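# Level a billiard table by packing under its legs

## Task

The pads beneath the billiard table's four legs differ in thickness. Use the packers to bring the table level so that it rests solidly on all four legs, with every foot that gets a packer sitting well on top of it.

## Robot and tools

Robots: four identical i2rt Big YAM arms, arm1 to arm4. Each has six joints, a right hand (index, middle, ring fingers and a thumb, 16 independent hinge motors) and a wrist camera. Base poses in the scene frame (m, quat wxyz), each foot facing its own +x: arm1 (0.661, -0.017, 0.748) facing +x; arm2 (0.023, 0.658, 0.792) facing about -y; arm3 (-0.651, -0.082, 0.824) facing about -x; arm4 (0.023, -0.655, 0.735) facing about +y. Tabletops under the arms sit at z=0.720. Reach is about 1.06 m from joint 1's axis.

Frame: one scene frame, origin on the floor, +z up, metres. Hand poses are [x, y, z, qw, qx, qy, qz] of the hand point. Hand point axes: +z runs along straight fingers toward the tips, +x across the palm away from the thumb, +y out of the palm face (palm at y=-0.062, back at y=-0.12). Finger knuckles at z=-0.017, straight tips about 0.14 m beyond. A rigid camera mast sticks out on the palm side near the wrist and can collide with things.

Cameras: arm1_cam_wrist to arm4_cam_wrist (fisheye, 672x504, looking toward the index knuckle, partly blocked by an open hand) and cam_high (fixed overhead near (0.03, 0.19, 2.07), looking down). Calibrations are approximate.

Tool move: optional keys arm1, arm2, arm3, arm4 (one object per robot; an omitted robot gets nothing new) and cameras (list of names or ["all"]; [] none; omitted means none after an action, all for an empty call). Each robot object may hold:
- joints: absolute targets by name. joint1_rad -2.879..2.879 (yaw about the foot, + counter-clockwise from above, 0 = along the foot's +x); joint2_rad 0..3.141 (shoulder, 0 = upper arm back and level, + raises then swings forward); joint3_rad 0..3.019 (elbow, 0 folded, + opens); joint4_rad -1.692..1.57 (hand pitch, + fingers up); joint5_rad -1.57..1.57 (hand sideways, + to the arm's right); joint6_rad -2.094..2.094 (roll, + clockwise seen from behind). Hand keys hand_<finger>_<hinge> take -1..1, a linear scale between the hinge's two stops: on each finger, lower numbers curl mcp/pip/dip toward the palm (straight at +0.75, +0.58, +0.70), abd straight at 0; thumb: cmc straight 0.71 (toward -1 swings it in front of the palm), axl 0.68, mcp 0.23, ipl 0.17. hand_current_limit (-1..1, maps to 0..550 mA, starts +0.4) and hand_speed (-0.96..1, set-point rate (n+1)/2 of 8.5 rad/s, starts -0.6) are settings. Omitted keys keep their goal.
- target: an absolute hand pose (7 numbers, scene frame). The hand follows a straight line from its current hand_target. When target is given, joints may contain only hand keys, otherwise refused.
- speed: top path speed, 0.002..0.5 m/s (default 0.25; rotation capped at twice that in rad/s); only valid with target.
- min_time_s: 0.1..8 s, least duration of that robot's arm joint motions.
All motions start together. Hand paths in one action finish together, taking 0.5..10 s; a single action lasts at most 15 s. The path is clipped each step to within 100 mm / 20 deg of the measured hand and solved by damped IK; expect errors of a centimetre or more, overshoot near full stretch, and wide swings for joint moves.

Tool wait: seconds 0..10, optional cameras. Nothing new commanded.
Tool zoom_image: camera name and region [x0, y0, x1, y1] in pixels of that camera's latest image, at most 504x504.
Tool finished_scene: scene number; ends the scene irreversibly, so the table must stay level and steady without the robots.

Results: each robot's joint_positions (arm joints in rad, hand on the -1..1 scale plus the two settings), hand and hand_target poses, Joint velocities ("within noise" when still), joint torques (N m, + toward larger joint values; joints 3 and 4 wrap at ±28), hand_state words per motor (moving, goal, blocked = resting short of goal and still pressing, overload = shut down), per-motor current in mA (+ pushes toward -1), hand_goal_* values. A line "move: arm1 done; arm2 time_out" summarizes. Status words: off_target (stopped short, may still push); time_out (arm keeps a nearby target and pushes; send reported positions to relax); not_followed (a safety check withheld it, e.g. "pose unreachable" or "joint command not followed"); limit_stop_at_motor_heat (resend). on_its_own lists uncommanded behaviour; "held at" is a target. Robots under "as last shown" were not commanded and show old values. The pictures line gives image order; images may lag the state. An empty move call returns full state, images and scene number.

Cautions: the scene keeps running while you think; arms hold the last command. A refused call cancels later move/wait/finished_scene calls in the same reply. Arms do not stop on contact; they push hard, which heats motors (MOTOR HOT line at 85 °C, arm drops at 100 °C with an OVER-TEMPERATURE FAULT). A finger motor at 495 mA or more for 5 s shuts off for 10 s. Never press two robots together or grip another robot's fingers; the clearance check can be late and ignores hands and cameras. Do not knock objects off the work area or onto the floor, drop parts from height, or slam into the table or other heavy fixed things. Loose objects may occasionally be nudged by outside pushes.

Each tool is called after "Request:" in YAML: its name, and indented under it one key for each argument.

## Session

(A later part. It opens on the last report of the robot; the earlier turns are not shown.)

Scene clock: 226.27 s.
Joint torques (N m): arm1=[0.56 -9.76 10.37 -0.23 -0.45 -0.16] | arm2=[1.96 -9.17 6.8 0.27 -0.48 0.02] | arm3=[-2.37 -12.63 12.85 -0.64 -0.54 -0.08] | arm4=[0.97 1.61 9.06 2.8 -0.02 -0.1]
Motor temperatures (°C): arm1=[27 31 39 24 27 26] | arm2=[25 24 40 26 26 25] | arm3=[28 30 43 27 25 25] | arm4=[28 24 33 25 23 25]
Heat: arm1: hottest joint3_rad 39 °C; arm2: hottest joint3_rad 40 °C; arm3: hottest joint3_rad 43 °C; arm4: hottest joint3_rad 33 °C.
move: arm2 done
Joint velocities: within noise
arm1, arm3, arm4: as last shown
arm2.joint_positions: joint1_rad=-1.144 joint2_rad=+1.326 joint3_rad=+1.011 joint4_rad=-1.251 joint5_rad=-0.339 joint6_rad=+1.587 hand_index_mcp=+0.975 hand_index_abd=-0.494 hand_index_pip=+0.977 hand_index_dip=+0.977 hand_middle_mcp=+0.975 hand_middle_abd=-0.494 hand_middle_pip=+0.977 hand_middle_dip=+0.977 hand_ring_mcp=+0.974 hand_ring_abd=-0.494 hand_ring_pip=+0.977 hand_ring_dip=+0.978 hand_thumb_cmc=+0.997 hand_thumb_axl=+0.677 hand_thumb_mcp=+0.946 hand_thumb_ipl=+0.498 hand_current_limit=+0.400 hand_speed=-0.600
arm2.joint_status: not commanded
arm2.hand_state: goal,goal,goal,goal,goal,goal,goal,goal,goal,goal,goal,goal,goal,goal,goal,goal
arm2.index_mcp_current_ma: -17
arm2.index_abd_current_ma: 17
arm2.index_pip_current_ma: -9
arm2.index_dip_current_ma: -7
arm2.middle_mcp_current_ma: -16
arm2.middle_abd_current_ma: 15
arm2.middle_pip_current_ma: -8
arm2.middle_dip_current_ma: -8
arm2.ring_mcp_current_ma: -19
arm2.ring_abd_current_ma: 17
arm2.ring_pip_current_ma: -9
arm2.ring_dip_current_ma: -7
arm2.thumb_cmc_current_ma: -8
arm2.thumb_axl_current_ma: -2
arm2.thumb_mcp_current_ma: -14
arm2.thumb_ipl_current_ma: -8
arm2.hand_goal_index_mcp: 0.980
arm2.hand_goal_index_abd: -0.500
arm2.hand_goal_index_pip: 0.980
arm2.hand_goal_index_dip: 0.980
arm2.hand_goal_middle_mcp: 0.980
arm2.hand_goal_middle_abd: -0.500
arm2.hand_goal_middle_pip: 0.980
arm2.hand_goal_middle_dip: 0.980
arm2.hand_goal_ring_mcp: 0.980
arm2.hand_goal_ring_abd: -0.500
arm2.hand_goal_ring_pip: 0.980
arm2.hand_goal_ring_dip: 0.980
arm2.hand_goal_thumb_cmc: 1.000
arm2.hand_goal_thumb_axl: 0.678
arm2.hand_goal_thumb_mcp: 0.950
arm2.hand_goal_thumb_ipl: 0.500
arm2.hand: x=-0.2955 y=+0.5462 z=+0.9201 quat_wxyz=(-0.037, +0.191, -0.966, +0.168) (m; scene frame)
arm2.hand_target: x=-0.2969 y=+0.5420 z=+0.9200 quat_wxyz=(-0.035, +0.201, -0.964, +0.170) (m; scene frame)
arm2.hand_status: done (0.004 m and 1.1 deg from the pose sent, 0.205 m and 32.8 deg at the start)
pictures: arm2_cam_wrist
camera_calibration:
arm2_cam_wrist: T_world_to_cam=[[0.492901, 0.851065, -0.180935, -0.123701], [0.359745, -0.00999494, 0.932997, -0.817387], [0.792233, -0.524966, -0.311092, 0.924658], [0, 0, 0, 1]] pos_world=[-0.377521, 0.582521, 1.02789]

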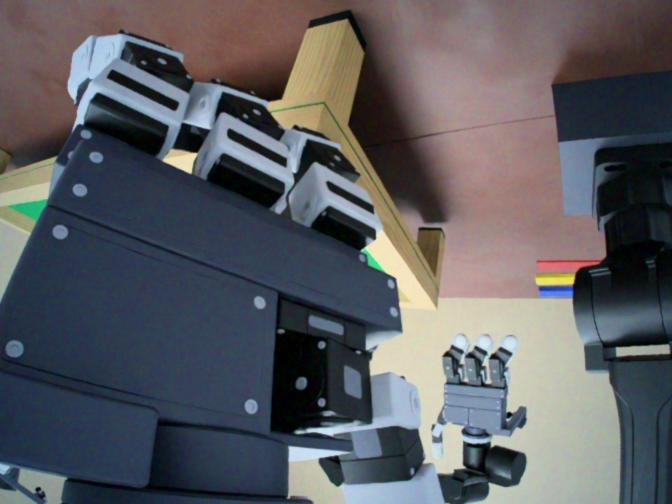

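Request:
move:
  arm1: {"joints":{"joint1_rad":-1.9,"joint2_rad":0.65,"joint3_rad":1.44,"joint4_rad":-1.35,"joint5_rad":0,"joint6_rad":1.1},"min_time_s":2.5}
  arm3: {"joints":{"joint1_rad":-1.24,"joint2_rad":0.7,"joint3_rad":1.41,"joint4_rad":-1.2,"joint5_rad":0,"joint6_rad":1.2},"min_time_s":2}
  arm2: {"target":[-0.2,0.60,1.15,0.0354,-0.2005,0.9641,-0.1700],"speed":0.3}
  arm4: {"joints":{"joint1_rad":0.75,"joint6_rad":1.114,"hand_index_mcp":0.754},"min_time_s":1.5}
  cameras: ["arm1_cam_wrist","arm4_cam_wrist","arm3_cam_wrist"]

Scene clock: 299.23 s.
Joint torques (N m): arm1=[-0.26 2.49 8.51 1.44 0.18 -0.13] | arm2=[1.9 -2.37 10.52 0.43 -0.23 0.22] | arm3=[-1.44 0.15 12.81 0.96 0.12 -0.07] | arm4=[0.91 1.61 9.06 2.81 -0.01 -0.1]
Motor temperatures (°C): arm1=[27 31 40 24 27 26] | arm2=[25 25 38 26 27 25] | arm3=[28 31 45 27 25 25] | arm4=[28 24 33 25 23 25]
Heat: arm1: hottest joint3_rad 40 °C; arm2: hottest joint3_rad 38 °C; arm3: hottest joint3_rad 45 °C; arm4: hottest joint3_rad 33 °C.
move: arm1 done; arm2 off_target; arm3 done; arm4 done
Joint velocities: within noise
arm1.joint_positions: joint1_rad=-1.887 joint2_rad=+0.645 joint3_rad=+1.412 joint4_rad=-1.335 joint5_rad=-0.004 joint6_rad=+1.113 hand_index_mcp=+0.978 hand_index_abd=-0.495 hand_index_pip=+0.978 hand_index_dip=+0.977 hand_middle_mcp=+0.978 hand_middle_abd=-0.494 hand_middle_pip=+0.978 hand_middle_dip=+0.977 hand_ring_mcp=+0.978 hand_ring_abd=-0.494 hand_ring_pip=+0.978 hand_ring_dip=+0.978 hand_thumb_cmc=+1.000 hand_thumb_axl=+0.677 hand_thumb_mcp=+0.948 hand_thumb_ipl=+0.498 hand_current_limit=+0.400 hand_speed=-0.600
arm1.joint_status: all done
arm1.hand_state: goal,goal,goal,goal,goal,goal,goal,goal,goal,goal,goal,goal,goal,goal,goal,goal
arm1.index_mcp_current_ma: -7
arm1.index_abd_current_ma: 17
arm1.index_pip_current_ma: -8
arm1.index_dip_current_ma: -12
arm1.middle_mcp_current_ma: -8
arm1.middle_abd_current_ma: 22
arm1.middle_pip_current_ma: -9
arm1.middle_dip_current_ma: -11
arm1.ring_mcp_current_ma: -7
arm1.ring_abd_current_ma: 22
arm1.ring_pip_current_ma: -9
arm1.ring_dip_current_ma: -9
arm1.thumb_cmc_current_ma: -1
arm1.thumb_axl_current_ma: -2
arm1.thumb_mcp_current_ma: -9
arm1.thumb_ipl_current_ma: -8
arm1.hand_goal_index_mcp: 0.980
arm1.hand_goal_index_abd: -0.500
arm1.hand_goal_index_pip: 0.980
arm1.hand_goal_index_dip: 0.980
arm1.hand_goal_middle_mcp: 0.980
arm1.hand_goal_middle_abd: -0.500
arm1.hand_goal_middle_pip: 0.980
arm1.hand_goal_middle_dip: 0.980
arm1.hand_goal_ring_mcp: 0.980
arm1.hand_goal_ring_abd: -0.500
arm1.hand_goal_ring_pip: 0.980
arm1.hand_goal_ring_dip: 0.980
arm1.hand_goal_thumb_cmc: 1.000
arm1.hand_goal_thumb_axl: 0.678
arm1.hand_goal_thumb_mcp: 0.950
arm1.hand_goal_thumb_ipl: 0.500
arm1.hand: x=+0.8229 y=+0.1906 z=+1.3090 quat_wxyz=(-0.188, +0.576, +0.658, +0.446) (m; scene frame)
arm1.hand_target: x=+0.8248 y=+0.1848 z=+1.3194 quat_wxyz=(-0.182, +0.575, +0.656, +0.453) (m; scene frame)
arm1.hand_status: not commanded
arm2.joint_positions: joint1_rad=-1.131 joint2_rad=+0.877 joint3_rad=+1.251 joint4_rad=-1.701 joint5_rad=-0.252 joint6_rad=+1.669 hand_index_mcp=+0.975 hand_index_abd=-0.494 hand_index_pip=+0.977 hand_index_dip=+0.977 hand_middle_mcp=+0.975 hand_middle_abd=-0.495 hand_middle_pip=+0.977 hand_middle_dip=+0.977 hand_ring_mcp=+0.974 hand_ring_abd=-0.494 hand_ring_pip=+0.977 hand_ring_dip=+0.978 hand_thumb_cmc=+0.997 hand_thumb_axl=+0.677 hand_thumb_mcp=+0.947 hand_thumb_ipl=+0.498 hand_current_limit=+0.400 hand_speed=-0.600
arm2.joint_status: not commanded
arm2.hand_state: goal,goal,goal,goal,goal,goal,goal,goal,goal,goal,goal,goal,goal,goal,goal,goal
arm2.index_mcp_current_ma: -18
arm2.index_abd_current_ma: 15
arm2.index_pip_current_ma: -9
arm2.index_dip_current_ma: -7
arm2.middle_mcp_current_ma: -17
arm2.middle_abd_current_ma: 13
arm2.middle_pip_current_ma: -8
arm2.middle_dip_current_ma: -8
arm2.ring_mcp_current_ma: -20
arm2.ring_abd_current_ma: 15
arm2.ring_pip_current_ma: -9
arm2.ring_dip_current_ma: -7
arm2.thumb_cmc_current_ma: -8
arm2.thumb_axl_current_ma: -2
arm2.thumb_mcp_current_ma: -11
arm2.thumb_ipl_current_ma: -7
arm2.hand_goal_index_mcp: 0.980
arm2.hand_goal_index_abd: -0.500
arm2.hand_goal_index_pip: 0.980
arm2.hand_goal_index_dip: 0.980
arm2.hand_goal_middle_mcp: 0.980
arm2.hand_goal_middle_abd: -0.500
arm2.hand_goal_middle_pip: 0.980
arm2.hand_goal_middle_dip: 0.980
arm2.hand_goal_ring_mcp: 0.980
arm2.hand_goal_ring_abd: -0.500
arm2.hand_goal_ring_pip: 0.980
arm2.hand_goal_ring_dip: 0.980
arm2.hand_goal_thumb_cmc: 1.000
arm2.hand_goal_thumb_axl: 0.678
arm2.hand_goal_thumb_mcp: 0.950
arm2.hand_goal_thumb_ipl: 0.500
arm2.hand: x=-0.1963 y=+0.6033 z=+1.1331 quat_wxyz=(+0.081, +0.172, -0.970, +0.155) (m; scene frame)
arm2.hand_target: x=-0.2000 y=+0.5996 z=+1.1487 quat_wxyz=(+0.095, +0.173, -0.967, +0.159) (m; scene frame)
arm2.hand_status: off_target (0.018 m and 13.9 deg from the pose sent, 0.255 m and 1.1 deg at the start; a joint's target at an end of its range on 74 of 94 steps)
arm3.joint_positions: joint1_rad=-1.243 joint2_rad=+0.694 joint3_rad=+1.367 joint4_rad=-1.191 joint5_rad=-0.003 joint6_rad=+1.208 hand_index_mcp=+0.977 hand_index_abd=-0.494 hand_index_pip=+0.977 hand_index_dip=+0.977 hand_middle_mcp=+0.978 hand_middle_abd=-0.493 hand_middle_pip=+0.978 hand_middle_dip=+0.977 hand_ring_mcp=+0.978 hand_ring_abd=-0.493 hand_ring_pip=+0.977 hand_ring_dip=+0.978 hand_thumb_cmc=+0.997 hand_thumb_axl=+0.677 hand_thumb_mcp=+0.947 hand_thumb_ipl=+0.498 hand_current_limit=+0.400 hand_speed=-0.600
arm3.joint_status: all done
arm3.hand_state: goal,goal,goal,goal,goal,goal,goal,goal,goal,goal,goal,goal,goal,goal,goal,goal
arm3.index_mcp_current_ma: -1
arm3.index_abd_current_ma: 2
arm3.index_pip_current_ma: -1
arm3.index_dip_current_ma: -1
arm3.middle_mcp_current_ma: -1
arm3.middle_abd_current_ma: 2
arm3.middle_pip_current_ma: -1
arm3.middle_dip_current_ma: -1
arm3.ring_mcp_current_ma: -1
arm3.ring_abd_current_ma: 2
arm3.ring_pip_current_ma: -1
arm3.ring_dip_current_ma: -1
arm3.thumb_cmc_current_ma: -1
arm3.thumb_axl_current_ma: 0
arm3.thumb_mcp_current_ma: -1
arm3.thumb_ipl_current_ma: 0
arm3.hand_goal_index_mcp: 0.980
arm3.hand_goal_index_abd: -0.500
arm3.hand_goal_index_pip: 0.980
arm3.hand_goal_index_dip: 0.980
arm3.hand_goal_middle_mcp: 0.980
arm3.hand_goal_middle_abd: -0.500
arm3.hand_goal_middle_pip: 0.980
arm3.hand_goal_middle_dip: 0.980
arm3.hand_goal_ring_mcp: 0.980
arm3.hand_goal_ring_abd: -0.500
arm3.hand_goal_ring_pip: 0.980
arm3.hand_goal_ring_dip: 0.980
arm3.hand_goal_thumb_cmc: 1.000
arm3.hand_goal_thumb_axl: 0.678
arm3.hand_goal_thumb_mcp: 0.950
arm3.hand_goal_thumb_ipl: 0.500
arm3.hand: x=-0.6398 y=-0.3881 z=+1.3718 quat_wxyz=(+0.360, +0.783, -0.368, +0.350) (m; scene frame)
arm3.hand_target: x=-0.6405 y=-0.3844 z=+1.3910 quat_wxyz=(+0.370, +0.778, -0.361, +0.357) (m; scene frame)
arm3.hand_status: not commanded
arm4.joint_positions: joint1_rad=+0.736 joint2_rad=+0.619 joint3_rad=+1.439 joint4_rad=-1.169 joint5_rad=+0.069 joint6_rad=+1.114 hand_index_mcp=+0.756 hand_index_abd=+0.001 hand_index_pip=+0.577 hand_index_dip=+0.696 hand_middle_mcp=+0.756 hand_middle_abd=+0.001 hand_middle_pip=+0.577 hand_middle_dip=+0.696 hand_ring_mcp=+0.757 hand_ring_abd=+0.001 hand_ring_pip=+0.577 hand_ring_dip=+0.696 hand_thumb_cmc=+0.715 hand_thumb_axl=+0.677 hand_thumb_mcp=+0.226 hand_thumb_ipl=+0.168 hand_current_limit=+0.400 hand_speed=-0.600
arm4.joint_status: all done
arm4.hand_state: goal,goal,goal,goal,goal,goal,goal,goal,goal,goal,goal,goal,goal,goal,goal,goal
arm4.index_mcp_current_ma: 10
arm4.index_abd_current_ma: 3
arm4.index_pip_current_ma: 3
arm4.index_dip_current_ma: 0
arm4.middle_mcp_current_ma: 10
arm4.middle_abd_current_ma: 3
arm4.middle_pip_current_ma: 3
arm4.middle_dip_current_ma: 0
arm4.ring_mcp_current_ma: 11
arm4.ring_abd_current_ma: 3
arm4.ring_pip_current_ma: 3
arm4.ring_dip_current_ma: 0
arm4.thumb_cmc_current_ma: 5
arm4.thumb_axl_current_ma: -3
arm4.thumb_mcp_current_ma: -1
arm4.thumb_ipl_current_ma: -1
arm4.hand_goal_index_mcp: 0.754
arm4.hand_goal_index_abd: 0.000
arm4.hand_goal_index_pip: 0.576
arm4.hand_goal_index_dip: 0.696
arm4.hand_goal_middle_mcp: 0.754
arm4.hand_goal_middle_abd: 0.000
arm4.hand_goal_middle_pip: 0.576
arm4.hand_goal_middle_dip: 0.696
arm4.hand_goal_ring_mcp: 0.754
arm4.hand_goal_ring_abd: 0.000
arm4.hand_goal_ring_pip: 0.576
arm4.hand_goal_ring_dip: 0.696
arm4.hand_goal_thumb_cmc: 0.714
arm4.hand_goal_thumb_axl: 0.678
arm4.hand_goal_thumb_mcp: 0.226
arm4.hand_goal_thumb_ipl: 0.168
arm4.hand: x=-0.0804 y=-0.4115 z=+1.3542 quat_wxyz=(-0.450, +0.154, +0.804, +0.357) (m; scene frame)
arm4.hand_target: x=-0.0811 y=-0.4157 z=+1.3635 quat_wxyz=(-0.460, +0.148, +0.799, +0.359) (m; scene frame)
arm4.hand_status: not commanded
pictures: arm1_cam_wrist, arm3_cam_wrist, arm4_cam_wrist
camera_calibration:
arm1_cam_wrist: T_world_to_cam=[[0.802324, -0.488063, -0.343614, -0.0858555], [-0.519722, -0.854336, -0.0000448603, 0.518123], [-0.293539, 0.178619, -0.939111, 1.5521], [0, 0, 0, 1]] pos_world=[0.793766, 0.123512, 1.42812]
arm3_cam_wrist: T_world_to_cam=[[-0.892058, -0.0548373, -0.448581, 0.0586806], [-0.0419548, 0.998373, -0.0386151, 0.346139], [0.449969, -0.0156267, -0.892907, 1.62917], [0, 0, 0, 1]] pos_world=[-0.666205, -0.3169, 1.49438]
arm4_cam_wrist: T_world_to_cam=[[0.750358, 0.5203, -0.407739, 0.866312], [0.450877, -0.85391, -0.259899, -0.0258829], [-0.483398, 0.0111769, -0.875329, 1.26877], [0, 0, 0, 1]] pos_world=[-0.0250538, -0.487025, 1.45709]

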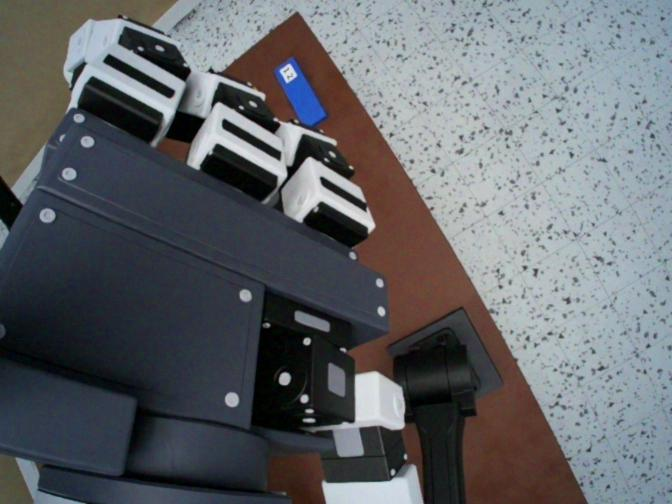

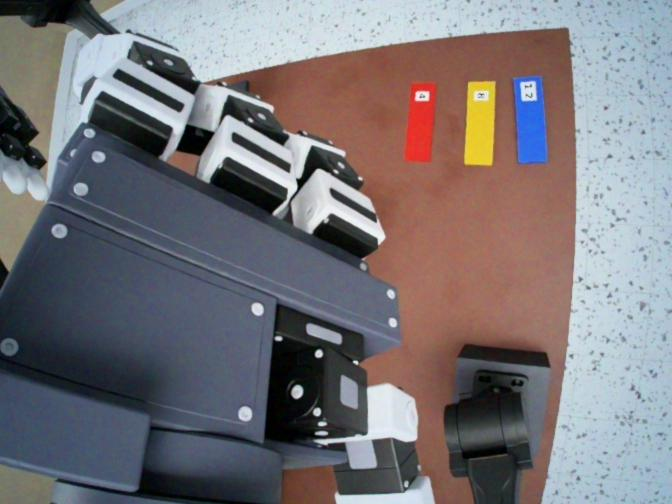

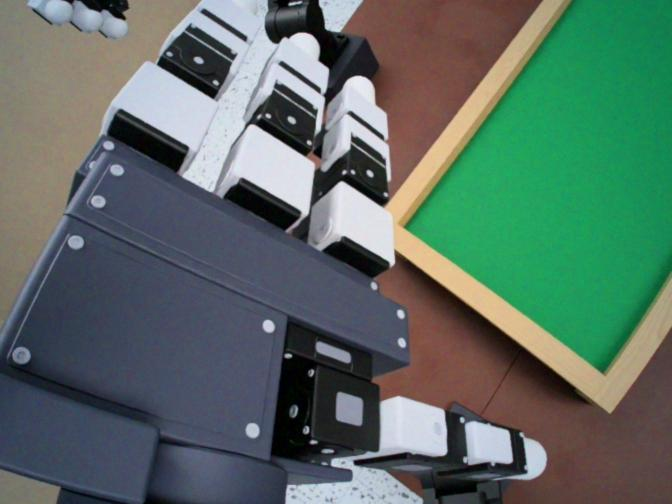

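Request:
move:
  arm2: {"joints":{"joint1_rad":0.3,"joint2_rad":0.9,"joint3_rad":1.35,"joint4_rad":-1.2,"joint5_rad":0,"joint6_rad":0.3,"hand_index_mcp":0.754,"hand_middle_mcp":0.754,"hand_index_pip":0.576,"hand_middle_pip":0.576,"hand_index_dip":0.696,"hand_middle_dip":0.696,"hand_index_abd":0,"hand_middle_abd":0,"hand_ring_abd":0,"hand_ring_mcp":0.85,"hand_ring_pip":0.1,"hand_ring_dip":0.3},"min_time_s":2}
  arm3: {"joints":{"joint1_rad":1.28,"joint2_rad":1.0,"joint3_rad":0.9,"joint4_rad":0.3,"joint5_rad":0.2,"joint6_rad":0,"hand_index_mcp":0.754,"hand_middle_mcp":0.754,"hand_ring_mcp":0.754,"hand_index_pip":0.576,"hand_middle_pip":0.576,"hand_ring_pip":0.576,"hand_index_dip":0.696,"hand_middle_dip":0.696,"hand_ring_dip":0.696,"hand_index_abd":0,"hand_middle_abd":0,"hand_ring_abd":0,"hand_thumb_cmc":0.714,"hand_thumb_mcp":-0.7,"hand_thumb_ipl":0.17},"min_time_s":3}

Request:
move:
  arm2: {"joints":{"joint1_rad":1.485,"joint2_rad":1.25,"joint3_rad":1.45,"joint4_rad":-1.3,"joint5_rad":0,"joint6_rad":-0.1},"min_time_s":2}
  arm4: {"joints":{"joint1_rad":1.48,"joint2_rad":1.2,"joint3_rad":1.6,"joint4_rad":-1.3,"joint5_rad":0,"joint6_rad":-0.1,"hand_ring_mcp":0.85,"hand_ring_pip":0.1,"hand_ring_dip":0.3,"hand_thumb_cmc":1.0,"hand_thumb_mcp":0.95,"hand_thumb_ipl":0.5},"min_time_s":2.5}
  cameras: ["arm2_cam_wrist","arm4_cam_wrist","cam_high"]

Scene clock: 382.80 s.
Joint torques (N m): arm1=[-0.26 2.49 8.51 1.43 0.18 -0.15] | arm2=[2.02 -3.25 12.14 2.35 0.11 -0.04] | arm3=[-1.61 -5.83 9.58 2.21 0.07 -0.14] | arm4=[0.97 1.55 9.07 2.8 -0.01 -0.1]
Motor temperatures (°C): arm1=[27 29 36 24 26 26] | arm2=[25 25 43 26 27 25] | arm3=[28 29 44 27 25 25] | arm4=[28 24 33 25 23 25]
Heat: arm1: hottest joint3_rad 36 °C; arm2: hottest joint3_rad 43 °C; arm3: hottest joint3_rad 44 °C; arm4: hottest joint3_rad 33 °C.
move: arm2 done; arm3 off_target
Joint velocities: within noise
arm1, arm4: as last shown
arm2.joint_positions: joint1_rad=+0.291 joint2_rad=+0.891 joint3_rad=+1.294 joint4_rad=-1.218 joint5_rad=-0.002 joint6_rad=+0.310 hand_index_mcp=+0.757 hand_index_abd=-0.001 hand_index_pip=+0.578 hand_index_dip=+0.698 hand_middle_mcp=+0.757 hand_middle_abd=-0.001 hand_middle_pip=+0.578 hand_middle_dip=+0.699 hand_ring_mcp=+0.853 hand_ring_abd=-0.001 hand_ring_pip=+0.105 hand_ring_dip=+0.303 hand_thumb_cmc=+1.000 hand_thumb_axl=+0.677 hand_thumb_mcp=+0.947 hand_thumb_ipl=+0.498 hand_current_limit=+0.400 hand_speed=-0.600
arm2.joint_status: all done
arm2.hand_state: goal,goal,goal,goal,goal,goal,goal,goal,goal,goal,goal,goal,goal,goal,goal,goal
arm2.index_mcp_current_ma: 9
arm2.index_abd_current_ma: -2
arm2.index_pip_current_ma: 5
arm2.index_dip_current_ma: 7
arm2.middle_mcp_current_ma: 8
arm2.middle_abd_current_ma: -2
arm2.middle_pip_current_ma: 5
arm2.middle_dip_current_ma: 7
arm2.ring_mcp_current_ma: 9
arm2.ring_abd_current_ma: -3
arm2.ring_pip_current_ma: 13
arm2.ring_dip_current_ma: 8
arm2.thumb_cmc_current_ma: 0
arm2.thumb_axl_current_ma: -2
arm2.thumb_mcp_current_ma: -11
arm2.thumb_ipl_current_ma: -7
arm2.hand_goal_index_mcp: 0.754
arm2.hand_goal_index_abd: 0.000
arm2.hand_goal_index_pip: 0.576
arm2.hand_goal_index_dip: 0.696
arm2.hand_goal_middle_mcp: 0.754
arm2.hand_goal_middle_abd: 0.000
arm2.hand_goal_middle_pip: 0.576
arm2.hand_goal_middle_dip: 0.696
arm2.hand_goal_ring_mcp: 0.850
arm2.hand_goal_ring_abd: 0.000
arm2.hand_goal_ring_pip: 0.100
arm2.hand_goal_ring_dip: 0.300
arm2.hand_goal_thumb_cmc: 1.000
arm2.hand_goal_thumb_axl: 0.678
arm2.hand_goal_thumb_mcp: 0.950
arm2.hand_goal_thumb_ipl: 0.500
arm2.hand: x=+0.0837 y=+0.2509 z=+1.2826 quat_wxyz=(+0.356, +0.928, -0.019, +0.110) (m; scene frame)
arm2.hand_target: x=+0.0885 y=+0.2481 z=+1.3160 quat_wxyz=(+0.385, +0.916, -0.010, +0.118) (m; scene frame)
arm2.hand_status: not commanded
arm3.joint_positions: joint1_rad=+1.276 joint2_rad=+0.986 joint3_rad=+0.916 joint4_rad=+0.280 joint5_rad=+0.197 joint6_rad=+0.008 hand_index_mcp=+0.762 hand_index_abd=+0.001 hand_index_pip=+0.580 hand_index_dip=+0.699 hand_middle_mcp=+0.762 hand_middle_abd=+0.001 hand_middle_pip=+0.580 hand_middle_dip=+0.699 hand_ring_mcp=+0.762 hand_ring_abd=+0.001 hand_ring_pip=+0.580 hand_ring_dip=+0.699 hand_thumb_cmc=+0.719 hand_thumb_axl=+0.680 hand_thumb_mcp=-0.665 hand_thumb_ipl=+0.171 hand_current_limit=+0.400 hand_speed=-0.600
arm3.joint_status: hand_thumb_mcp off_target (ended at -0.665, target -0.700); the others done
arm3.hand_state: goal,goal,goal,goal,goal,goal,goal,goal,goal,goal,goal,goal,goal,goal,blocked,goal
arm3.index_mcp_current_ma: 5
arm3.index_abd_current_ma: 0
arm3.index_pip_current_ma: 1
arm3.index_dip_current_ma: 1
arm3.middle_mcp_current_ma: 4
arm3.middle_abd_current_ma: 0
arm3.middle_pip_current_ma: 1
arm3.middle_dip_current_ma: 1
arm3.ring_mcp_current_ma: 5
arm3.ring_abd_current_ma: 0
arm3.ring_pip_current_ma: 1
arm3.ring_dip_current_ma: 1
arm3.thumb_cmc_current_ma: 2
arm3.thumb_axl_current_ma: 1
arm3.thumb_mcp_current_ma: 65
arm3.thumb_ipl_current_ma: 0
arm3.hand_goal_index_mcp: 0.754
arm3.hand_goal_index_abd: 0.000
arm3.hand_goal_index_pip: 0.576
arm3.hand_goal_index_dip: 0.696
arm3.hand_goal_middle_mcp: 0.754
arm3.hand_goal_middle_abd: 0.000
arm3.hand_goal_middle_pip: 0.576
arm3.hand_goal_middle_dip: 0.696
arm3.hand_goal_ring_mcp: 0.754
arm3.hand_goal_ring_abd: 0.000
arm3.hand_goal_ring_pip: 0.576
arm3.hand_goal_ring_dip: 0.696
arm3.hand_goal_thumb_cmc: 0.714
arm3.hand_goal_thumb_axl: 0.678
arm3.hand_goal_thumb_mcp: -0.700
arm3.hand_goal_thumb_ipl: 0.170
arm3.hand: x=-0.4617 y=+0.3478 z=+1.4151 quat_wxyz=(+0.171, +0.169, +0.607, +0.758) (m; scene frame)
arm3.hand_target: x=-0.4619 y=+0.3538 z=+1.4036 quat_wxyz=(+0.174, +0.167, +0.611, +0.754) (m; scene frame)
arm3.hand_status: not commanded
pictures: none

Scene clock: 386.07 s.
Joint torques (N m): arm1=[-0.26 2.49 8.51 1.44 0.18 -0.15] | arm2=[1.26 -9.11 12.25 0.84 0.1 0] | arm3=[-1.55 -5.83 9.57 2.28 0.07 -0.12] | arm4=[0.67 -8.64 13.78 1.25 -0.13 -0.11]
Motor temperatures (°C): arm1=[27 29 36 24 26 26] | arm2=[25 25 43 26 27 25] | arm3=[28 28 44 27 25 25] | arm4=[28 24 34 25 23 25]
Heat: arm1: hottest joint3_rad 36 °C; arm2: hottest joint3_rad 43 °C; arm3: hottest joint3_rad 44 °C; arm4: hottest joint3_rad 34 °C.
move: arm2 done; arm4 done
Joint velocities: within noise
arm1, arm3: as last shown
arm2.joint_positions: joint1_rad=+1.483 joint2_rad=+1.245 joint3_rad=+1.393 joint4_rad=-1.294 joint5_rad=-0.002 joint6_rad=-0.090 hand_index_mcp=+0.757 hand_index_abd=-0.001 hand_index_pip=+0.578 hand_index_dip=+0.698 hand_middle_mcp=+0.757 hand_middle_abd=-0.001 hand_middle_pip=+0.578 hand_middle_dip=+0.699 hand_ring_mcp=+0.853 hand_ring_abd=-0.001 hand_ring_pip=+0.105 hand_ring_dip=+0.303 hand_thumb_cmc=+1.000 hand_thumb_axl=+0.677 hand_thumb_mcp=+0.947 hand_thumb_ipl=+0.498 hand_current_limit=+0.400 hand_speed=-0.600
arm2.joint_status: all done
arm2.hand_state: goal,goal,goal,goal,goal,goal,goal,goal,goal,goal,goal,goal,goal,goal,goal,goal
arm2.index_mcp_current_ma: 9
arm2.index_abd_current_ma: -2
arm2.index_pip_current_ma: 5
arm2.index_dip_current_ma: 7
arm2.middle_mcp_current_ma: 8
arm2.middle_abd_current_ma: -2
arm2.middle_pip_current_ma: 5
arm2.middle_dip_current_ma: 7
arm2.ring_mcp_current_ma: 9
arm2.ring_abd_current_ma: -3
arm2.ring_pip_current_ma: 13
arm2.ring_dip_current_ma: 8
arm2.thumb_cmc_current_ma: 0
arm2.thumb_axl_current_ma: -2
arm2.thumb_mcp_current_ma: -11
arm2.thumb_ipl_current_ma: -7
arm2.hand_goal_index_mcp: 0.754
arm2.hand_goal_index_abd: 0.000
arm2.hand_goal_index_pip: 0.576
arm2.hand_goal_index_dip: 0.696
arm2.hand_goal_middle_mcp: 0.754
arm2.hand_goal_middle_abd: 0.000
arm2.hand_goal_middle_pip: 0.576
arm2.hand_goal_middle_dip: 0.696
arm2.hand_goal_ring_mcp: 0.850
arm2.hand_goal_ring_abd: 0.000
arm2.hand_goal_ring_pip: 0.100
arm2.hand_goal_ring_dip: 0.300
arm2.hand_goal_thumb_cmc: 1.000
arm2.hand_goal_thumb_axl: 0.678
arm2.hand_goal_thumb_mcp: 0.950
arm2.hand_goal_thumb_ipl: 0.500
arm2.hand: x=+0.5392 y=+0.5884 z=+1.1741 quat_wxyz=(+0.167, +0.696, +0.685, +0.135) (m; scene frame)
arm2.hand_target: x=+0.5463 y=+0.5896 z=+1.2027 quat_wxyz=(+0.185, +0.688, +0.685, +0.148) (m; scene frame)
arm2.hand_status: not commanded
arm3.joint_positions: joint1_rad=+1.276 joint2_rad=+0.986 joint3_rad=+0.916 joint4_rad=+0.280 joint5_rad=+0.197 joint6_rad=+0.007 hand_index_mcp=+0.762 hand_index_abd=+0.001 hand_index_pip=+0.580 hand_index_dip=+0.699 hand_middle_mcp=+0.762 hand_middle_abd=+0.001 hand_middle_pip=+0.580 hand_middle_dip=+0.699 hand_ring_mcp=+0.762 hand_ring_abd=+0.001 hand_ring_pip=+0.580 hand_ring_dip=+0.699 hand_thumb_cmc=+0.719 hand_thumb_axl=+0.680 hand_thumb_mcp=-0.665 hand_thumb_ipl=+0.171 hand_current_limit=+0.400 hand_speed=-0.600
arm3.hand: x=-0.4618 y=+0.3478 z=+1.4151 quat_wxyz=(+0.172, +0.169, +0.607, +0.758) (m; scene frame)
arm4.joint_positions: joint1_rad=+1.469 joint2_rad=+1.187 joint3_rad=+1.545 joint4_rad=-1.288 joint5_rad=+0.002 joint6_rad=-0.092 hand_index_mcp=+0.758 hand_index_abd=+0.001 hand_index_pip=+0.577 hand_index_dip=+0.696 hand_middle_mcp=+0.757 hand_middle_abd=+0.001 hand_middle_pip=+0.577 hand_middle_dip=+0.696 hand_ring_mcp=+0.854 hand_ring_abd=+0.001 hand_ring_pip=+0.106 hand_ring_dip=+0.303 hand_thumb_cmc=+1.000 hand_thumb_axl=+0.677 hand_thumb_mcp=+0.945 hand_thumb_ipl=+0.498 hand_current_limit=+0.400 hand_speed=-0.600
arm4.joint_status: all done
arm4.hand_state: goal,goal,goal,goal,goal,goal,goal,goal,goal,goal,goal,goal,goal,goal,goal,goal
arm4.index_mcp_current_ma: 17
arm4.index_abd_current_ma: 3
arm4.index_pip_current_ma: 3
arm4.index_dip_current_ma: 0
arm4.middle_mcp_current_ma: 15
arm4.middle_abd_current_ma: 3
arm4.middle_pip_current_ma: 3
arm4.middle_dip_current_ma: 0
arm4.ring_mcp_current_ma: 16
arm4.ring_abd_current_ma: 3
arm4.ring_pip_current_ma: 26
arm4.ring_dip_current_ma: 13
arm4.thumb_cmc_current_ma: -1
arm4.thumb_axl_current_ma: -3
arm4.thumb_mcp_current_ma: -28
arm4.thumb_ipl_current_ma: -12
arm4.hand_goal_index_mcp: 0.754
arm4.hand_goal_index_abd: 0.000
arm4.hand_goal_index_pip: 0.576
arm4.hand_goal_index_dip: 0.696
arm4.hand_goal_middle_mcp: 0.754
arm4.hand_goal_middle_abd: 0.000
arm4.hand_goal_middle_pip: 0.576
arm4.hand_goal_middle_dip: 0.696
arm4.hand_goal_ring_mcp: 0.850
arm4.hand_goal_ring_abd: 0.000
arm4.hand_goal_ring_pip: 0.100
arm4.hand_goal_ring_dip: 0.300
arm4.hand_goal_thumb_cmc: 1.000
arm4.hand_goal_thumb_axl: 0.678
arm4.hand_goal_thumb_mcp: 0.950
arm4.hand_goal_thumb_ipl: 0.500
arm4.hand: x=-0.4933 y=-0.6119 z=+1.2303 quat_wxyz=(-0.205, -0.684, +0.658, +0.239) (m; scene frame)
arm4.hand_target: x=-0.4972 y=-0.6187 z=+1.2529 quat_wxyz=(-0.216, -0.687, +0.648, +0.249) (m; scene frame)
arm4.hand_status: not commanded
pictures: arm2_cam_wrist, arm4_cam_wrist, cam_high
camera_calibration:
arm2_cam_wrist: T_world_to_cam=[[0.537173, -0.780957, 0.318672, -0.175318], [-0.765498, -0.292727, 0.572996, -0.158531], [-0.354201, -0.55174, -0.755066, 1.51969], [0, 0, 0, 1]] pos_world=[0.511098, 0.655154, 1.29418]
arm4_cam_wrist: T_world_to_cam=[[-0.535121, 0.75915, 0.370588, -0.215688], [0.831035, 0.394264, 0.392347, 0.105785], [0.15174, 0.517925, -0.84186, 1.5452], [0, 0, 0, 1]] pos_world=[-0.437799, -0.678265, 1.33927]

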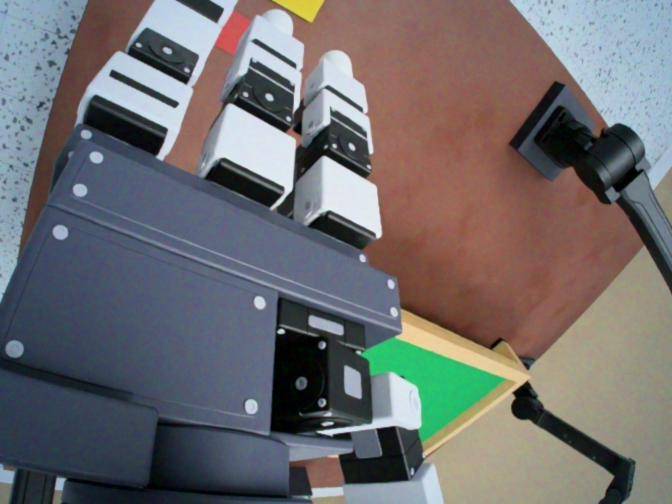

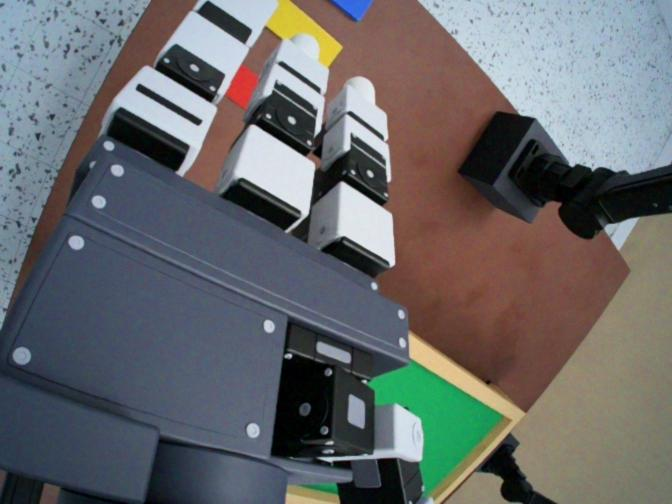

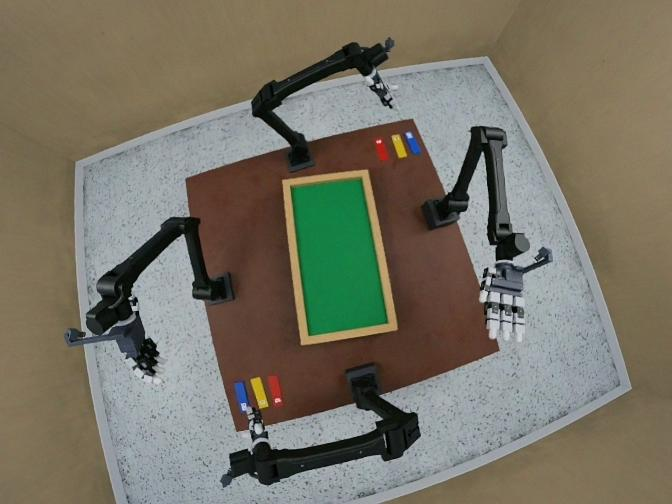

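Request:
move:
  arm2: {"target":[0.597,0.599,0.96,0.1235,0.7006,0.6921,0.1220],"speed":0.25}
  arm4: {"target":[-0.70,-0.62,0.96,-0.125,-0.7091,0.6835,0.1205],"speed":0.25}
  cameras: ["arm2_cam_wrist","arm4_cam_wrist"]

Request:
zoom_image:
  camera: "arm2_cam_wrist"
  region: [200, 0, 420, 165]

Request:
zoom_image:
  camera: "arm4_cam_wrist"
  region: [200, 0, 420, 165]

Scene clock: 394.60 s.
Joint torques (N m): arm1=[-0.26 2.43 8.53 1.43 0.18 -0.15] | arm2=[2.02 -12.4 7.3 1.47 -0.06 0.19] | arm3=[-1.73 -5.66 9.54 2.26 0.09 -0.13] | arm4=[0.91 -18.78 13.41 1.17 -0.22 0.08]
Motor temperatures (°C): arm1=[27 29 36 24 26 26] | arm2=[25 25 43 26 26 25] | arm3=[28 28 43 27 25 25] | arm4=[28 24 35 25 23 25]
Heat: arm1: hottest joint3_rad 36 °C; arm2: hottest joint3_rad 43 °C; arm3: hottest joint3_rad 43 °C; arm4: hottest joint3_rad 35 °C.
move: arm2 done; arm4 off_target
Joint velocities: within noise
arm1, arm3: as last shown
arm2.joint_positions: joint1_rad=+1.500 joint2_rad=+1.491 joint3_rad=+1.101 joint4_rad=-0.855 joint5_rad=-0.026 joint6_rad=-0.073 hand_index_mcp=+0.757 hand_index_abd=-0.001 hand_index_pip=+0.578 hand_index_dip=+0.698 hand_middle_mcp=+0.757 hand_middle_abd=-0.001 hand_middle_pip=+0.578 hand_middle_dip=+0.699 hand_ring_mcp=+0.853 hand_ring_abd=-0.001 hand_ring_pip=+0.105 hand_ring_dip=+0.303 hand_thumb_cmc=+1.000 hand_thumb_axl=+0.677 hand_thumb_mcp=+0.947 hand_thumb_ipl=+0.498 hand_current_limit=+0.400 hand_speed=-0.600
arm2.joint_status: not commanded
arm2.hand_state: goal,goal,goal,goal,goal,goal,goal,goal,goal,goal,goal,goal,goal,goal,goal,goal
arm2.index_mcp_current_ma: 9
arm2.index_abd_current_ma: -2
arm2.index_pip_current_ma: 5
arm2.index_dip_current_ma: 7
arm2.middle_mcp_current_ma: 8
arm2.middle_abd_current_ma: -2
arm2.middle_pip_current_ma: 5
arm2.middle_dip_current_ma: 7
arm2.ring_mcp_current_ma: 9
arm2.ring_abd_current_ma: -3
arm2.ring_pip_current_ma: 13
arm2.ring_dip_current_ma: 8
arm2.thumb_cmc_current_ma: 0
arm2.thumb_axl_current_ma: -2
arm2.thumb_mcp_current_ma: -11
arm2.thumb_ipl_current_ma: -7
arm2.hand_goal_index_mcp: 0.754
arm2.hand_goal_index_abd: 0.000
arm2.hand_goal_index_pip: 0.576
arm2.hand_goal_index_dip: 0.696
arm2.hand_goal_middle_mcp: 0.754
arm2.hand_goal_middle_abd: 0.000
arm2.hand_goal_middle_pip: 0.576
arm2.hand_goal_middle_dip: 0.696
arm2.hand_goal_ring_mcp: 0.850
arm2.hand_goal_ring_abd: 0.000
arm2.hand_goal_ring_pip: 0.100
arm2.hand_goal_ring_dip: 0.300
arm2.hand_goal_thumb_cmc: 1.000
arm2.hand_goal_thumb_axl: 0.678
arm2.hand_goal_thumb_mcp: 0.950
arm2.hand_goal_thumb_ipl: 0.500
arm2.hand: x=+0.5925 y=+0.5948 z=+0.9582 quat_wxyz=(+0.120, +0.701, +0.693, +0.116) (m; scene frame)
arm2.hand_target: x=+0.5969 y=+0.5989 z=+0.9601 quat_wxyz=(+0.123, +0.701, +0.692, +0.122) (m; scene frame)
arm2.hand_status: done (0.006 m and 0.8 deg from the pose sent, 0.222 m and 5.3 deg at the start)
arm4.joint_positions: joint1_rad=+1.479 joint2_rad=+1.792 joint3_rad=+1.618 joint4_rad=-1.086 joint5_rad=-0.020 joint6_rad=-0.069 hand_index_mcp=+0.758 hand_index_abd=+0.001 hand_index_pip=+0.577 hand_index_dip=+0.696 hand_middle_mcp=+0.757 hand_middle_abd=+0.001 hand_middle_pip=+0.577 hand_middle_dip=+0.696 hand_ring_mcp=+0.854 hand_ring_abd=+0.001 hand_ring_pip=+0.106 hand_ring_dip=+0.303 hand_thumb_cmc=+1.000 hand_thumb_axl=+0.677 hand_thumb_mcp=+0.945 hand_thumb_ipl=+0.498 hand_current_limit=+0.400 hand_speed=-0.600
arm4.joint_status: not commanded
arm4.hand_state: goal,goal,goal,goal,goal,goal,goal,goal,goal,goal,goal,goal,goal,goal,goal,goal
arm4.index_mcp_current_ma: 17
arm4.index_abd_current_ma: 3
arm4.index_pip_current_ma: 3
arm4.index_dip_current_ma: 0
arm4.middle_mcp_current_ma: 15
arm4.middle_abd_current_ma: 3
arm4.middle_pip_current_ma: 3
arm4.middle_dip_current_ma: 0
arm4.ring_mcp_current_ma: 16
arm4.ring_abd_current_ma: 3
arm4.ring_pip_current_ma: 26
arm4.ring_dip_current_ma: 13
arm4.thumb_cmc_current_ma: -1
arm4.thumb_axl_current_ma: -3
arm4.thumb_mcp_current_ma: -28
arm4.thumb_ipl_current_ma: -11
arm4.hand_goal_index_mcp: 0.754
arm4.hand_goal_index_abd: 0.000
arm4.hand_goal_index_pip: 0.576
arm4.hand_goal_index_dip: 0.696
arm4.hand_goal_middle_mcp: 0.754
arm4.hand_goal_middle_abd: 0.000
arm4.hand_goal_middle_pip: 0.576
arm4.hand_goal_middle_dip: 0.696
arm4.hand_goal_ring_mcp: 0.850
arm4.hand_goal_ring_abd: 0.000
arm4.hand_goal_ring_pip: 0.100
arm4.hand_goal_ring_dip: 0.300
arm4.hand_goal_thumb_cmc: 1.000
arm4.hand_goal_thumb_axl: 0.678
arm4.hand_goal_thumb_mcp: 0.950
arm4.hand_goal_thumb_ipl: 0.500
arm4.hand: x=-0.6811 y=-0.6110 z=+0.9458 quat_wxyz=(-0.111, -0.709, +0.688, +0.110) (m; scene frame)
arm4.hand_target: x=-0.6985 y=-0.6202 z=+0.9601 quat_wxyz=(-0.125, -0.709, +0.683, +0.121) (m; scene frame)
arm4.hand_status: off_target (0.025 m and 2.1 deg from the pose sent, 0.340 m and 17.0 deg at the start)
pictures: arm2_cam_wrist, arm4_cam_wrist
camera_calibration:
arm2_cam_wrist: T_world_to_cam=[[0.572111, -0.785636, 0.235511, -0.0683325], [-0.704441, -0.323622, 0.631689, -0.0661774], [-0.420061, -0.5273, -0.738582, 1.38782], [0, 0, 0, 1]] pos_world=[0.575443, 0.656694, 1.08291]
arm4_cam_wrist: T_world_to_cam=[[-0.62025, 0.771081, 0.143955, -0.0477845], [0.663577, 0.417936, 0.62048, 0.0578146], [0.418276, 0.480378, -0.770897, 1.42524], [0, 0, 0, 1]] pos_world=[-0.664148, -0.671972, 1.06972]

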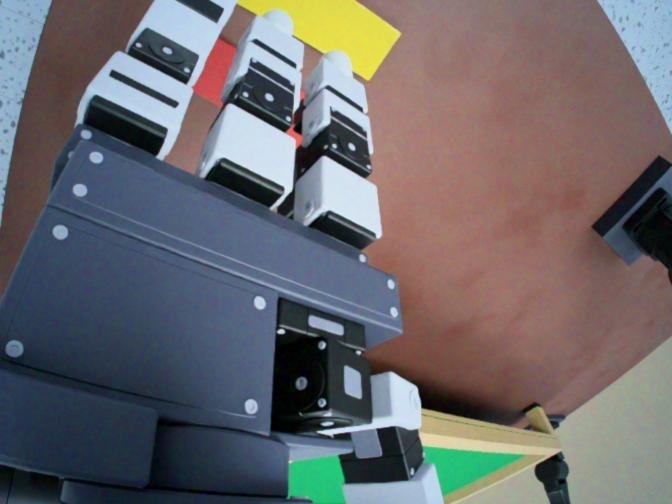

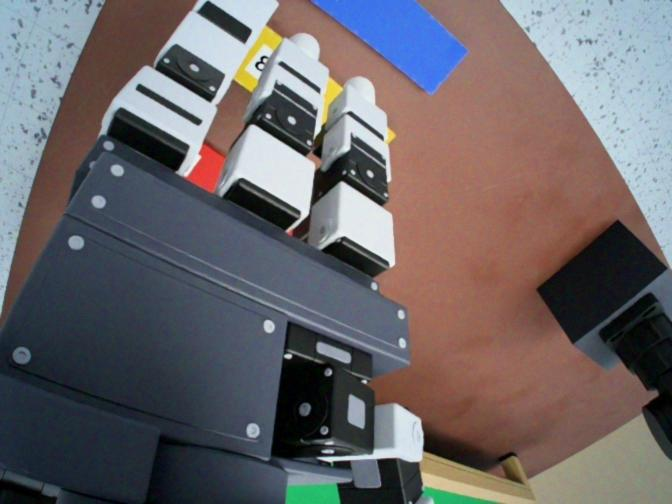

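Scaled by 2.291 from the camera's 672x504 image, which has a finer 960x720 frame.

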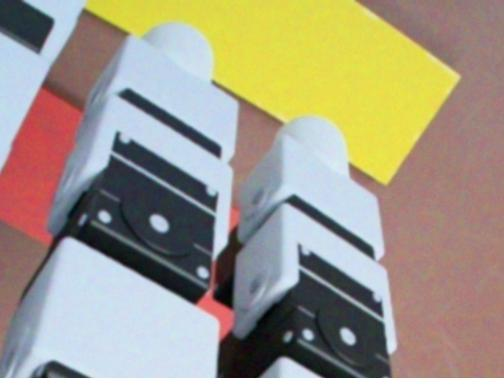

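Scaled by 2.291 from the camera's 672x504 image, which has a finer 960x720 frame.

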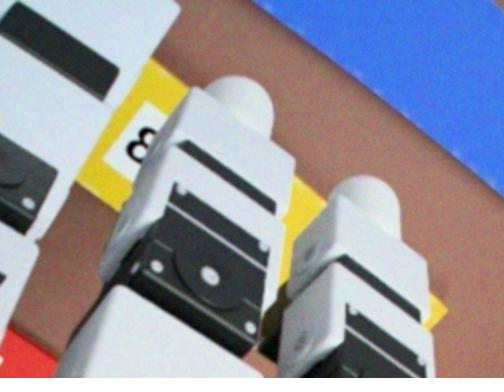

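Request:
zoom_image:
  camera: "arm4_cam_wrist"
  region: [300, 0, 480, 120]

Request:
zoom_image:
  camera: "arm2_cam_wrist"
  region: [230, 0, 410, 120]

Scaled by 2.800 from the camera's 672x504 image, which has a finer 960x720 frame.

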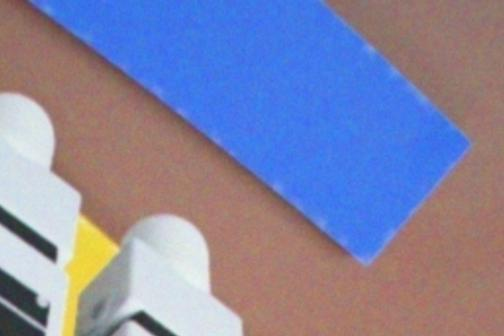

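Scaled by 2.800 from the camera's 672x504 image, which has a finer 960x720 frame.

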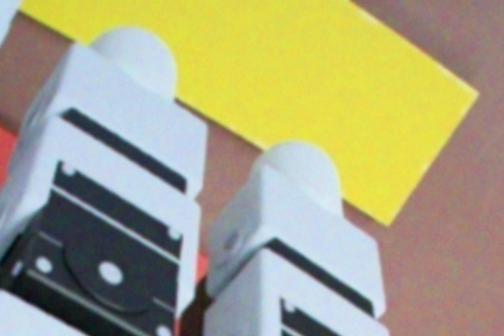

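Request:
move:
  arm2: {"target":[0.613,0.623,0.905,0.1196,0.6785,0.7138,0.1258],"speed":0.15}
  arm4: {"target":[-0.738,-0.624,0.90,-0.1251,-0.7096,0.6829,0.1204],"speed":0.15}
  cameras: ["arm2_cam_wrist","arm4_cam_wrist"]

Request:
zoom_image:
  camera: "arm4_cam_wrist"
  region: [200, 0, 420, 165]

Request:
zoom_image:
  camera: "arm2_cam_wrist"
  region: [200, 0, 420, 165]

Scene clock: 426.87 s.
Joint torques (N m): arm1=[-0.26 2.43 8.51 1.43 0.18 -0.15] | arm2=[1.67 -13.1 6.76 1.43 -0.06 0] | arm3=[-1.55 -5.6 9.62 2.22 0.07 -0.13] | arm4=[0.85 -20.42 13.16 1.61 -0.12 0.08]
Motor temperatures (°C): arm1=[27 29 36 24 26 26] | arm2=[25 25 40 26 26 25] | arm3=[28 28 41 27 25 25] | arm4=[28 27 37 25 23 25]
Heat: arm1: hottest joint3_rad 36 °C; arm2: hottest joint3_rad 40 °C; arm3: hottest joint3_rad 41 °C; arm4: hottest joint3_rad 37 °C.
move: arm2 done; arm4 off_target
Joint velocities: within noise
arm1, arm3: as last shown
arm2.joint_positions: joint1_rad=+1.539 joint2_rad=+1.589 joint3_rad=+1.057 joint4_rad=-0.711 joint5_rad=-0.036 joint6_rad=-0.078 hand_index_mcp=+0.757 hand_index_abd=-0.001 hand_index_pip=+0.578 hand_index_dip=+0.698 hand_middle_mcp=+0.757 hand_middle_abd=-0.001 hand_middle_pip=+0.578 hand_middle_dip=+0.699 hand_ring_mcp=+0.853 hand_ring_abd=-0.001 hand_ring_pip=+0.105 hand_ring_dip=+0.303 hand_thumb_cmc=+1.000 hand_thumb_axl=+0.677 hand_thumb_mcp=+0.947 hand_thumb_ipl=+0.498 hand_current_limit=+0.400 hand_speed=-0.600
arm2.joint_status: not commanded
arm2.hand_state: goal,goal,goal,goal,goal,goal,goal,goal,goal,goal,goal,goal,goal,goal,goal,goal
arm2.index_mcp_current_ma: 9
arm2.index_abd_current_ma: -2
arm2.index_pip_current_ma: 5
arm2.index_dip_current_ma: 7
arm2.middle_mcp_current_ma: 8
arm2.middle_abd_current_ma: -2
arm2.middle_pip_current_ma: 5
arm2.middle_dip_current_ma: 7
arm2.ring_mcp_current_ma: 9
arm2.ring_abd_current_ma: -3
arm2.ring_pip_current_ma: 13
arm2.ring_dip_current_ma: 8
arm2.thumb_cmc_current_ma: 0
arm2.thumb_axl_current_ma: -2
arm2.thumb_mcp_current_ma: -11
arm2.thumb_ipl_current_ma: -7
arm2.hand_goal_index_mcp: 0.754
arm2.hand_goal_index_abd: 0.000
arm2.hand_goal_index_pip: 0.576
arm2.hand_goal_index_dip: 0.696
arm2.hand_goal_middle_mcp: 0.754
arm2.hand_goal_middle_abd: 0.000
arm2.hand_goal_middle_pip: 0.576
arm2.hand_goal_middle_dip: 0.696
arm2.hand_goal_ring_mcp: 0.850
arm2.hand_goal_ring_abd: 0.000
arm2.hand_goal_ring_pip: 0.100
arm2.hand_goal_ring_dip: 0.300
arm2.hand_goal_thumb_cmc: 1.000
arm2.hand_goal_thumb_axl: 0.678
arm2.hand_goal_thumb_mcp: 0.950
arm2.hand_goal_thumb_ipl: 0.500
arm2.hand: x=+0.6086 y=+0.6183 z=+0.9042 quat_wxyz=(+0.115, +0.685, +0.709, +0.122) (m; scene frame)
arm2.hand_target: x=+0.6129 y=+0.6229 z=+0.9052 quat_wxyz=(+0.120, +0.679, +0.714, +0.126) (m; scene frame)
arm2.hand_status: done (0.006 m and 1.2 deg from the pose sent, 0.063 m and 3.7 deg at the start)
arm4.joint_positions: joint1_rad=+1.488 joint2_rad=+1.920 joint3_rad=+1.653 joint4_rad=-0.999 joint5_rad=-0.020 joint6_rad=-0.063 hand_index_mcp=+0.758 hand_index_abd=+0.001 hand_index_pip=+0.577 hand_index_dip=+0.696 hand_middle_mcp=+0.757 hand_middle_abd=+0.000 hand_middle_pip=+0.577 hand_middle_dip=+0.696 hand_ring_mcp=+0.854 hand_ring_abd=+0.001 hand_ring_pip=+0.106 hand_ring_dip=+0.303 hand_thumb_cmc=+1.000 hand_thumb_axl=+0.677 hand_thumb_mcp=+0.945 hand_thumb_ipl=+0.498 hand_current_limit=+0.400 hand_speed=-0.600
arm4.joint_status: not commanded
arm4.hand_state: goal,goal,goal,goal,goal,goal,goal,goal,goal,goal,goal,goal,goal,goal,goal,goal
arm4.index_mcp_current_ma: 17
arm4.index_abd_current_ma: 3
arm4.index_pip_current_ma: 3
arm4.index_dip_current_ma: 0
arm4.middle_mcp_current_ma: 15
arm4.middle_abd_current_ma: 1
arm4.middle_pip_current_ma: 3
arm4.middle_dip_current_ma: 0
arm4.ring_mcp_current_ma: 16
arm4.ring_abd_current_ma: 3
arm4.ring_pip_current_ma: 26
arm4.ring_dip_current_ma: 13
arm4.thumb_cmc_current_ma: -1
arm4.thumb_axl_current_ma: -3
arm4.thumb_mcp_current_ma: -28
arm4.thumb_ipl_current_ma: -11
arm4.hand_goal_index_mcp: 0.754
arm4.hand_goal_index_abd: 0.000
arm4.hand_goal_index_pip: 0.576
arm4.hand_goal_index_dip: 0.696
arm4.hand_goal_middle_mcp: 0.754
arm4.hand_goal_middle_abd: 0.000
arm4.hand_goal_middle_pip: 0.576
arm4.hand_goal_middle_dip: 0.696
arm4.hand_goal_ring_mcp: 0.850
arm4.hand_goal_ring_abd: 0.000
arm4.hand_goal_ring_pip: 0.100
arm4.hand_goal_ring_dip: 0.300
arm4.hand_goal_thumb_cmc: 1.000
arm4.hand_goal_thumb_axl: 0.678
arm4.hand_goal_thumb_mcp: 0.950
arm4.hand_goal_thumb_ipl: 0.500
arm4.hand: x=-0.7165 y=-0.6154 z=+0.8879 quat_wxyz=(-0.109, -0.710, +0.687, +0.106) (m; scene frame)
arm4.hand_target: x=-0.7364 y=-0.6244 z=+0.9004 quat_wxyz=(-0.125, -0.710, +0.683, +0.120) (m; scene frame)
arm4.hand_status: off_target (0.026 m and 2.5 deg from the pose sent, 0.074 m and 2.1 deg at the start)
pictures: arm2_cam_wrist, arm4_cam_wrist
camera_calibration:
arm2_cam_wrist: T_world_to_cam=[[0.607841, -0.759689, 0.231089, -0.0801996], [-0.689675, -0.360851, 0.627802, 0.00442943], [-0.393546, -0.54098, -0.743278, 1.36364], [0, 0, 0, 1]] pos_world=[0.588457, 0.678372, 1.02931]
arm4_cam_wrist: T_world_to_cam=[[-0.623434, 0.769549, 0.138293, -0.0561171], [0.658242, 0.421126, 0.623996, 0.114021], [0.421956, 0.48005, -0.769093, 1.39827], [0, 0, 0, 1]] pos_world=[-0.70005, -0.676074, 1.01201]

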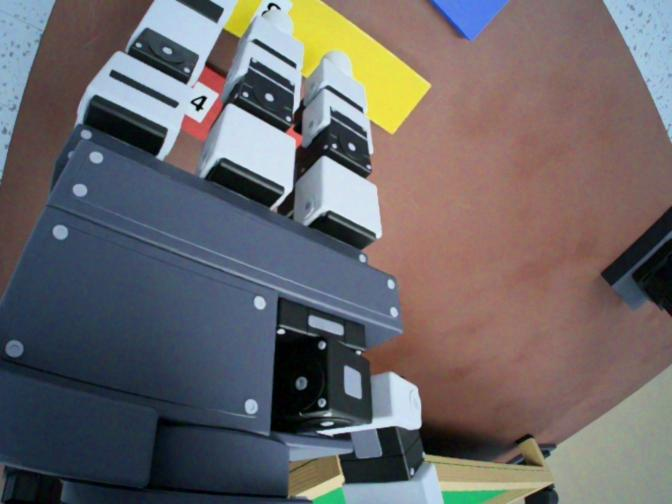

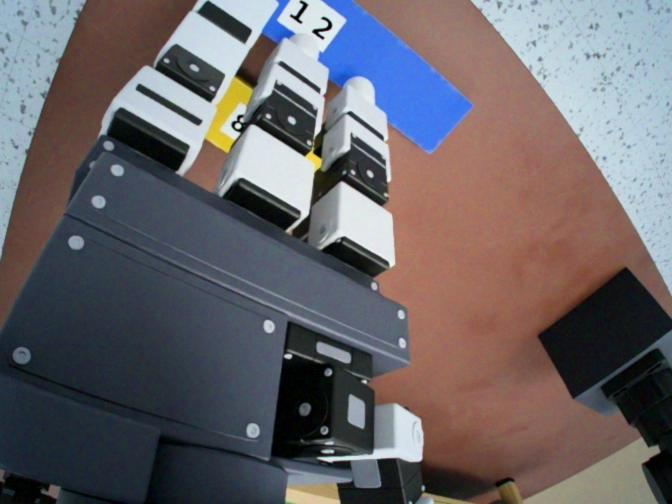

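Scaled by 2.291 from the camera's 672x504 image, which has a finer 960x720 frame.

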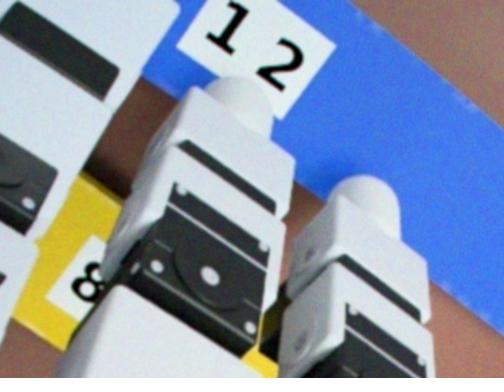

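Scaled by 2.291 from the camera's 672x504 image, which has a finer 960x720 frame.

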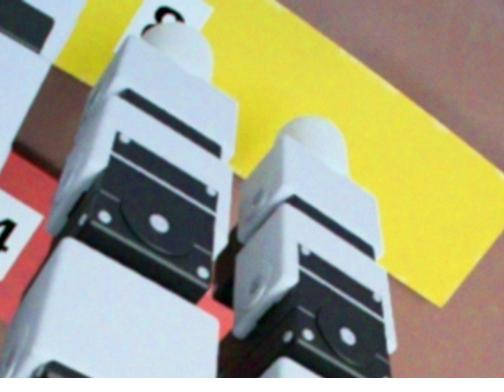

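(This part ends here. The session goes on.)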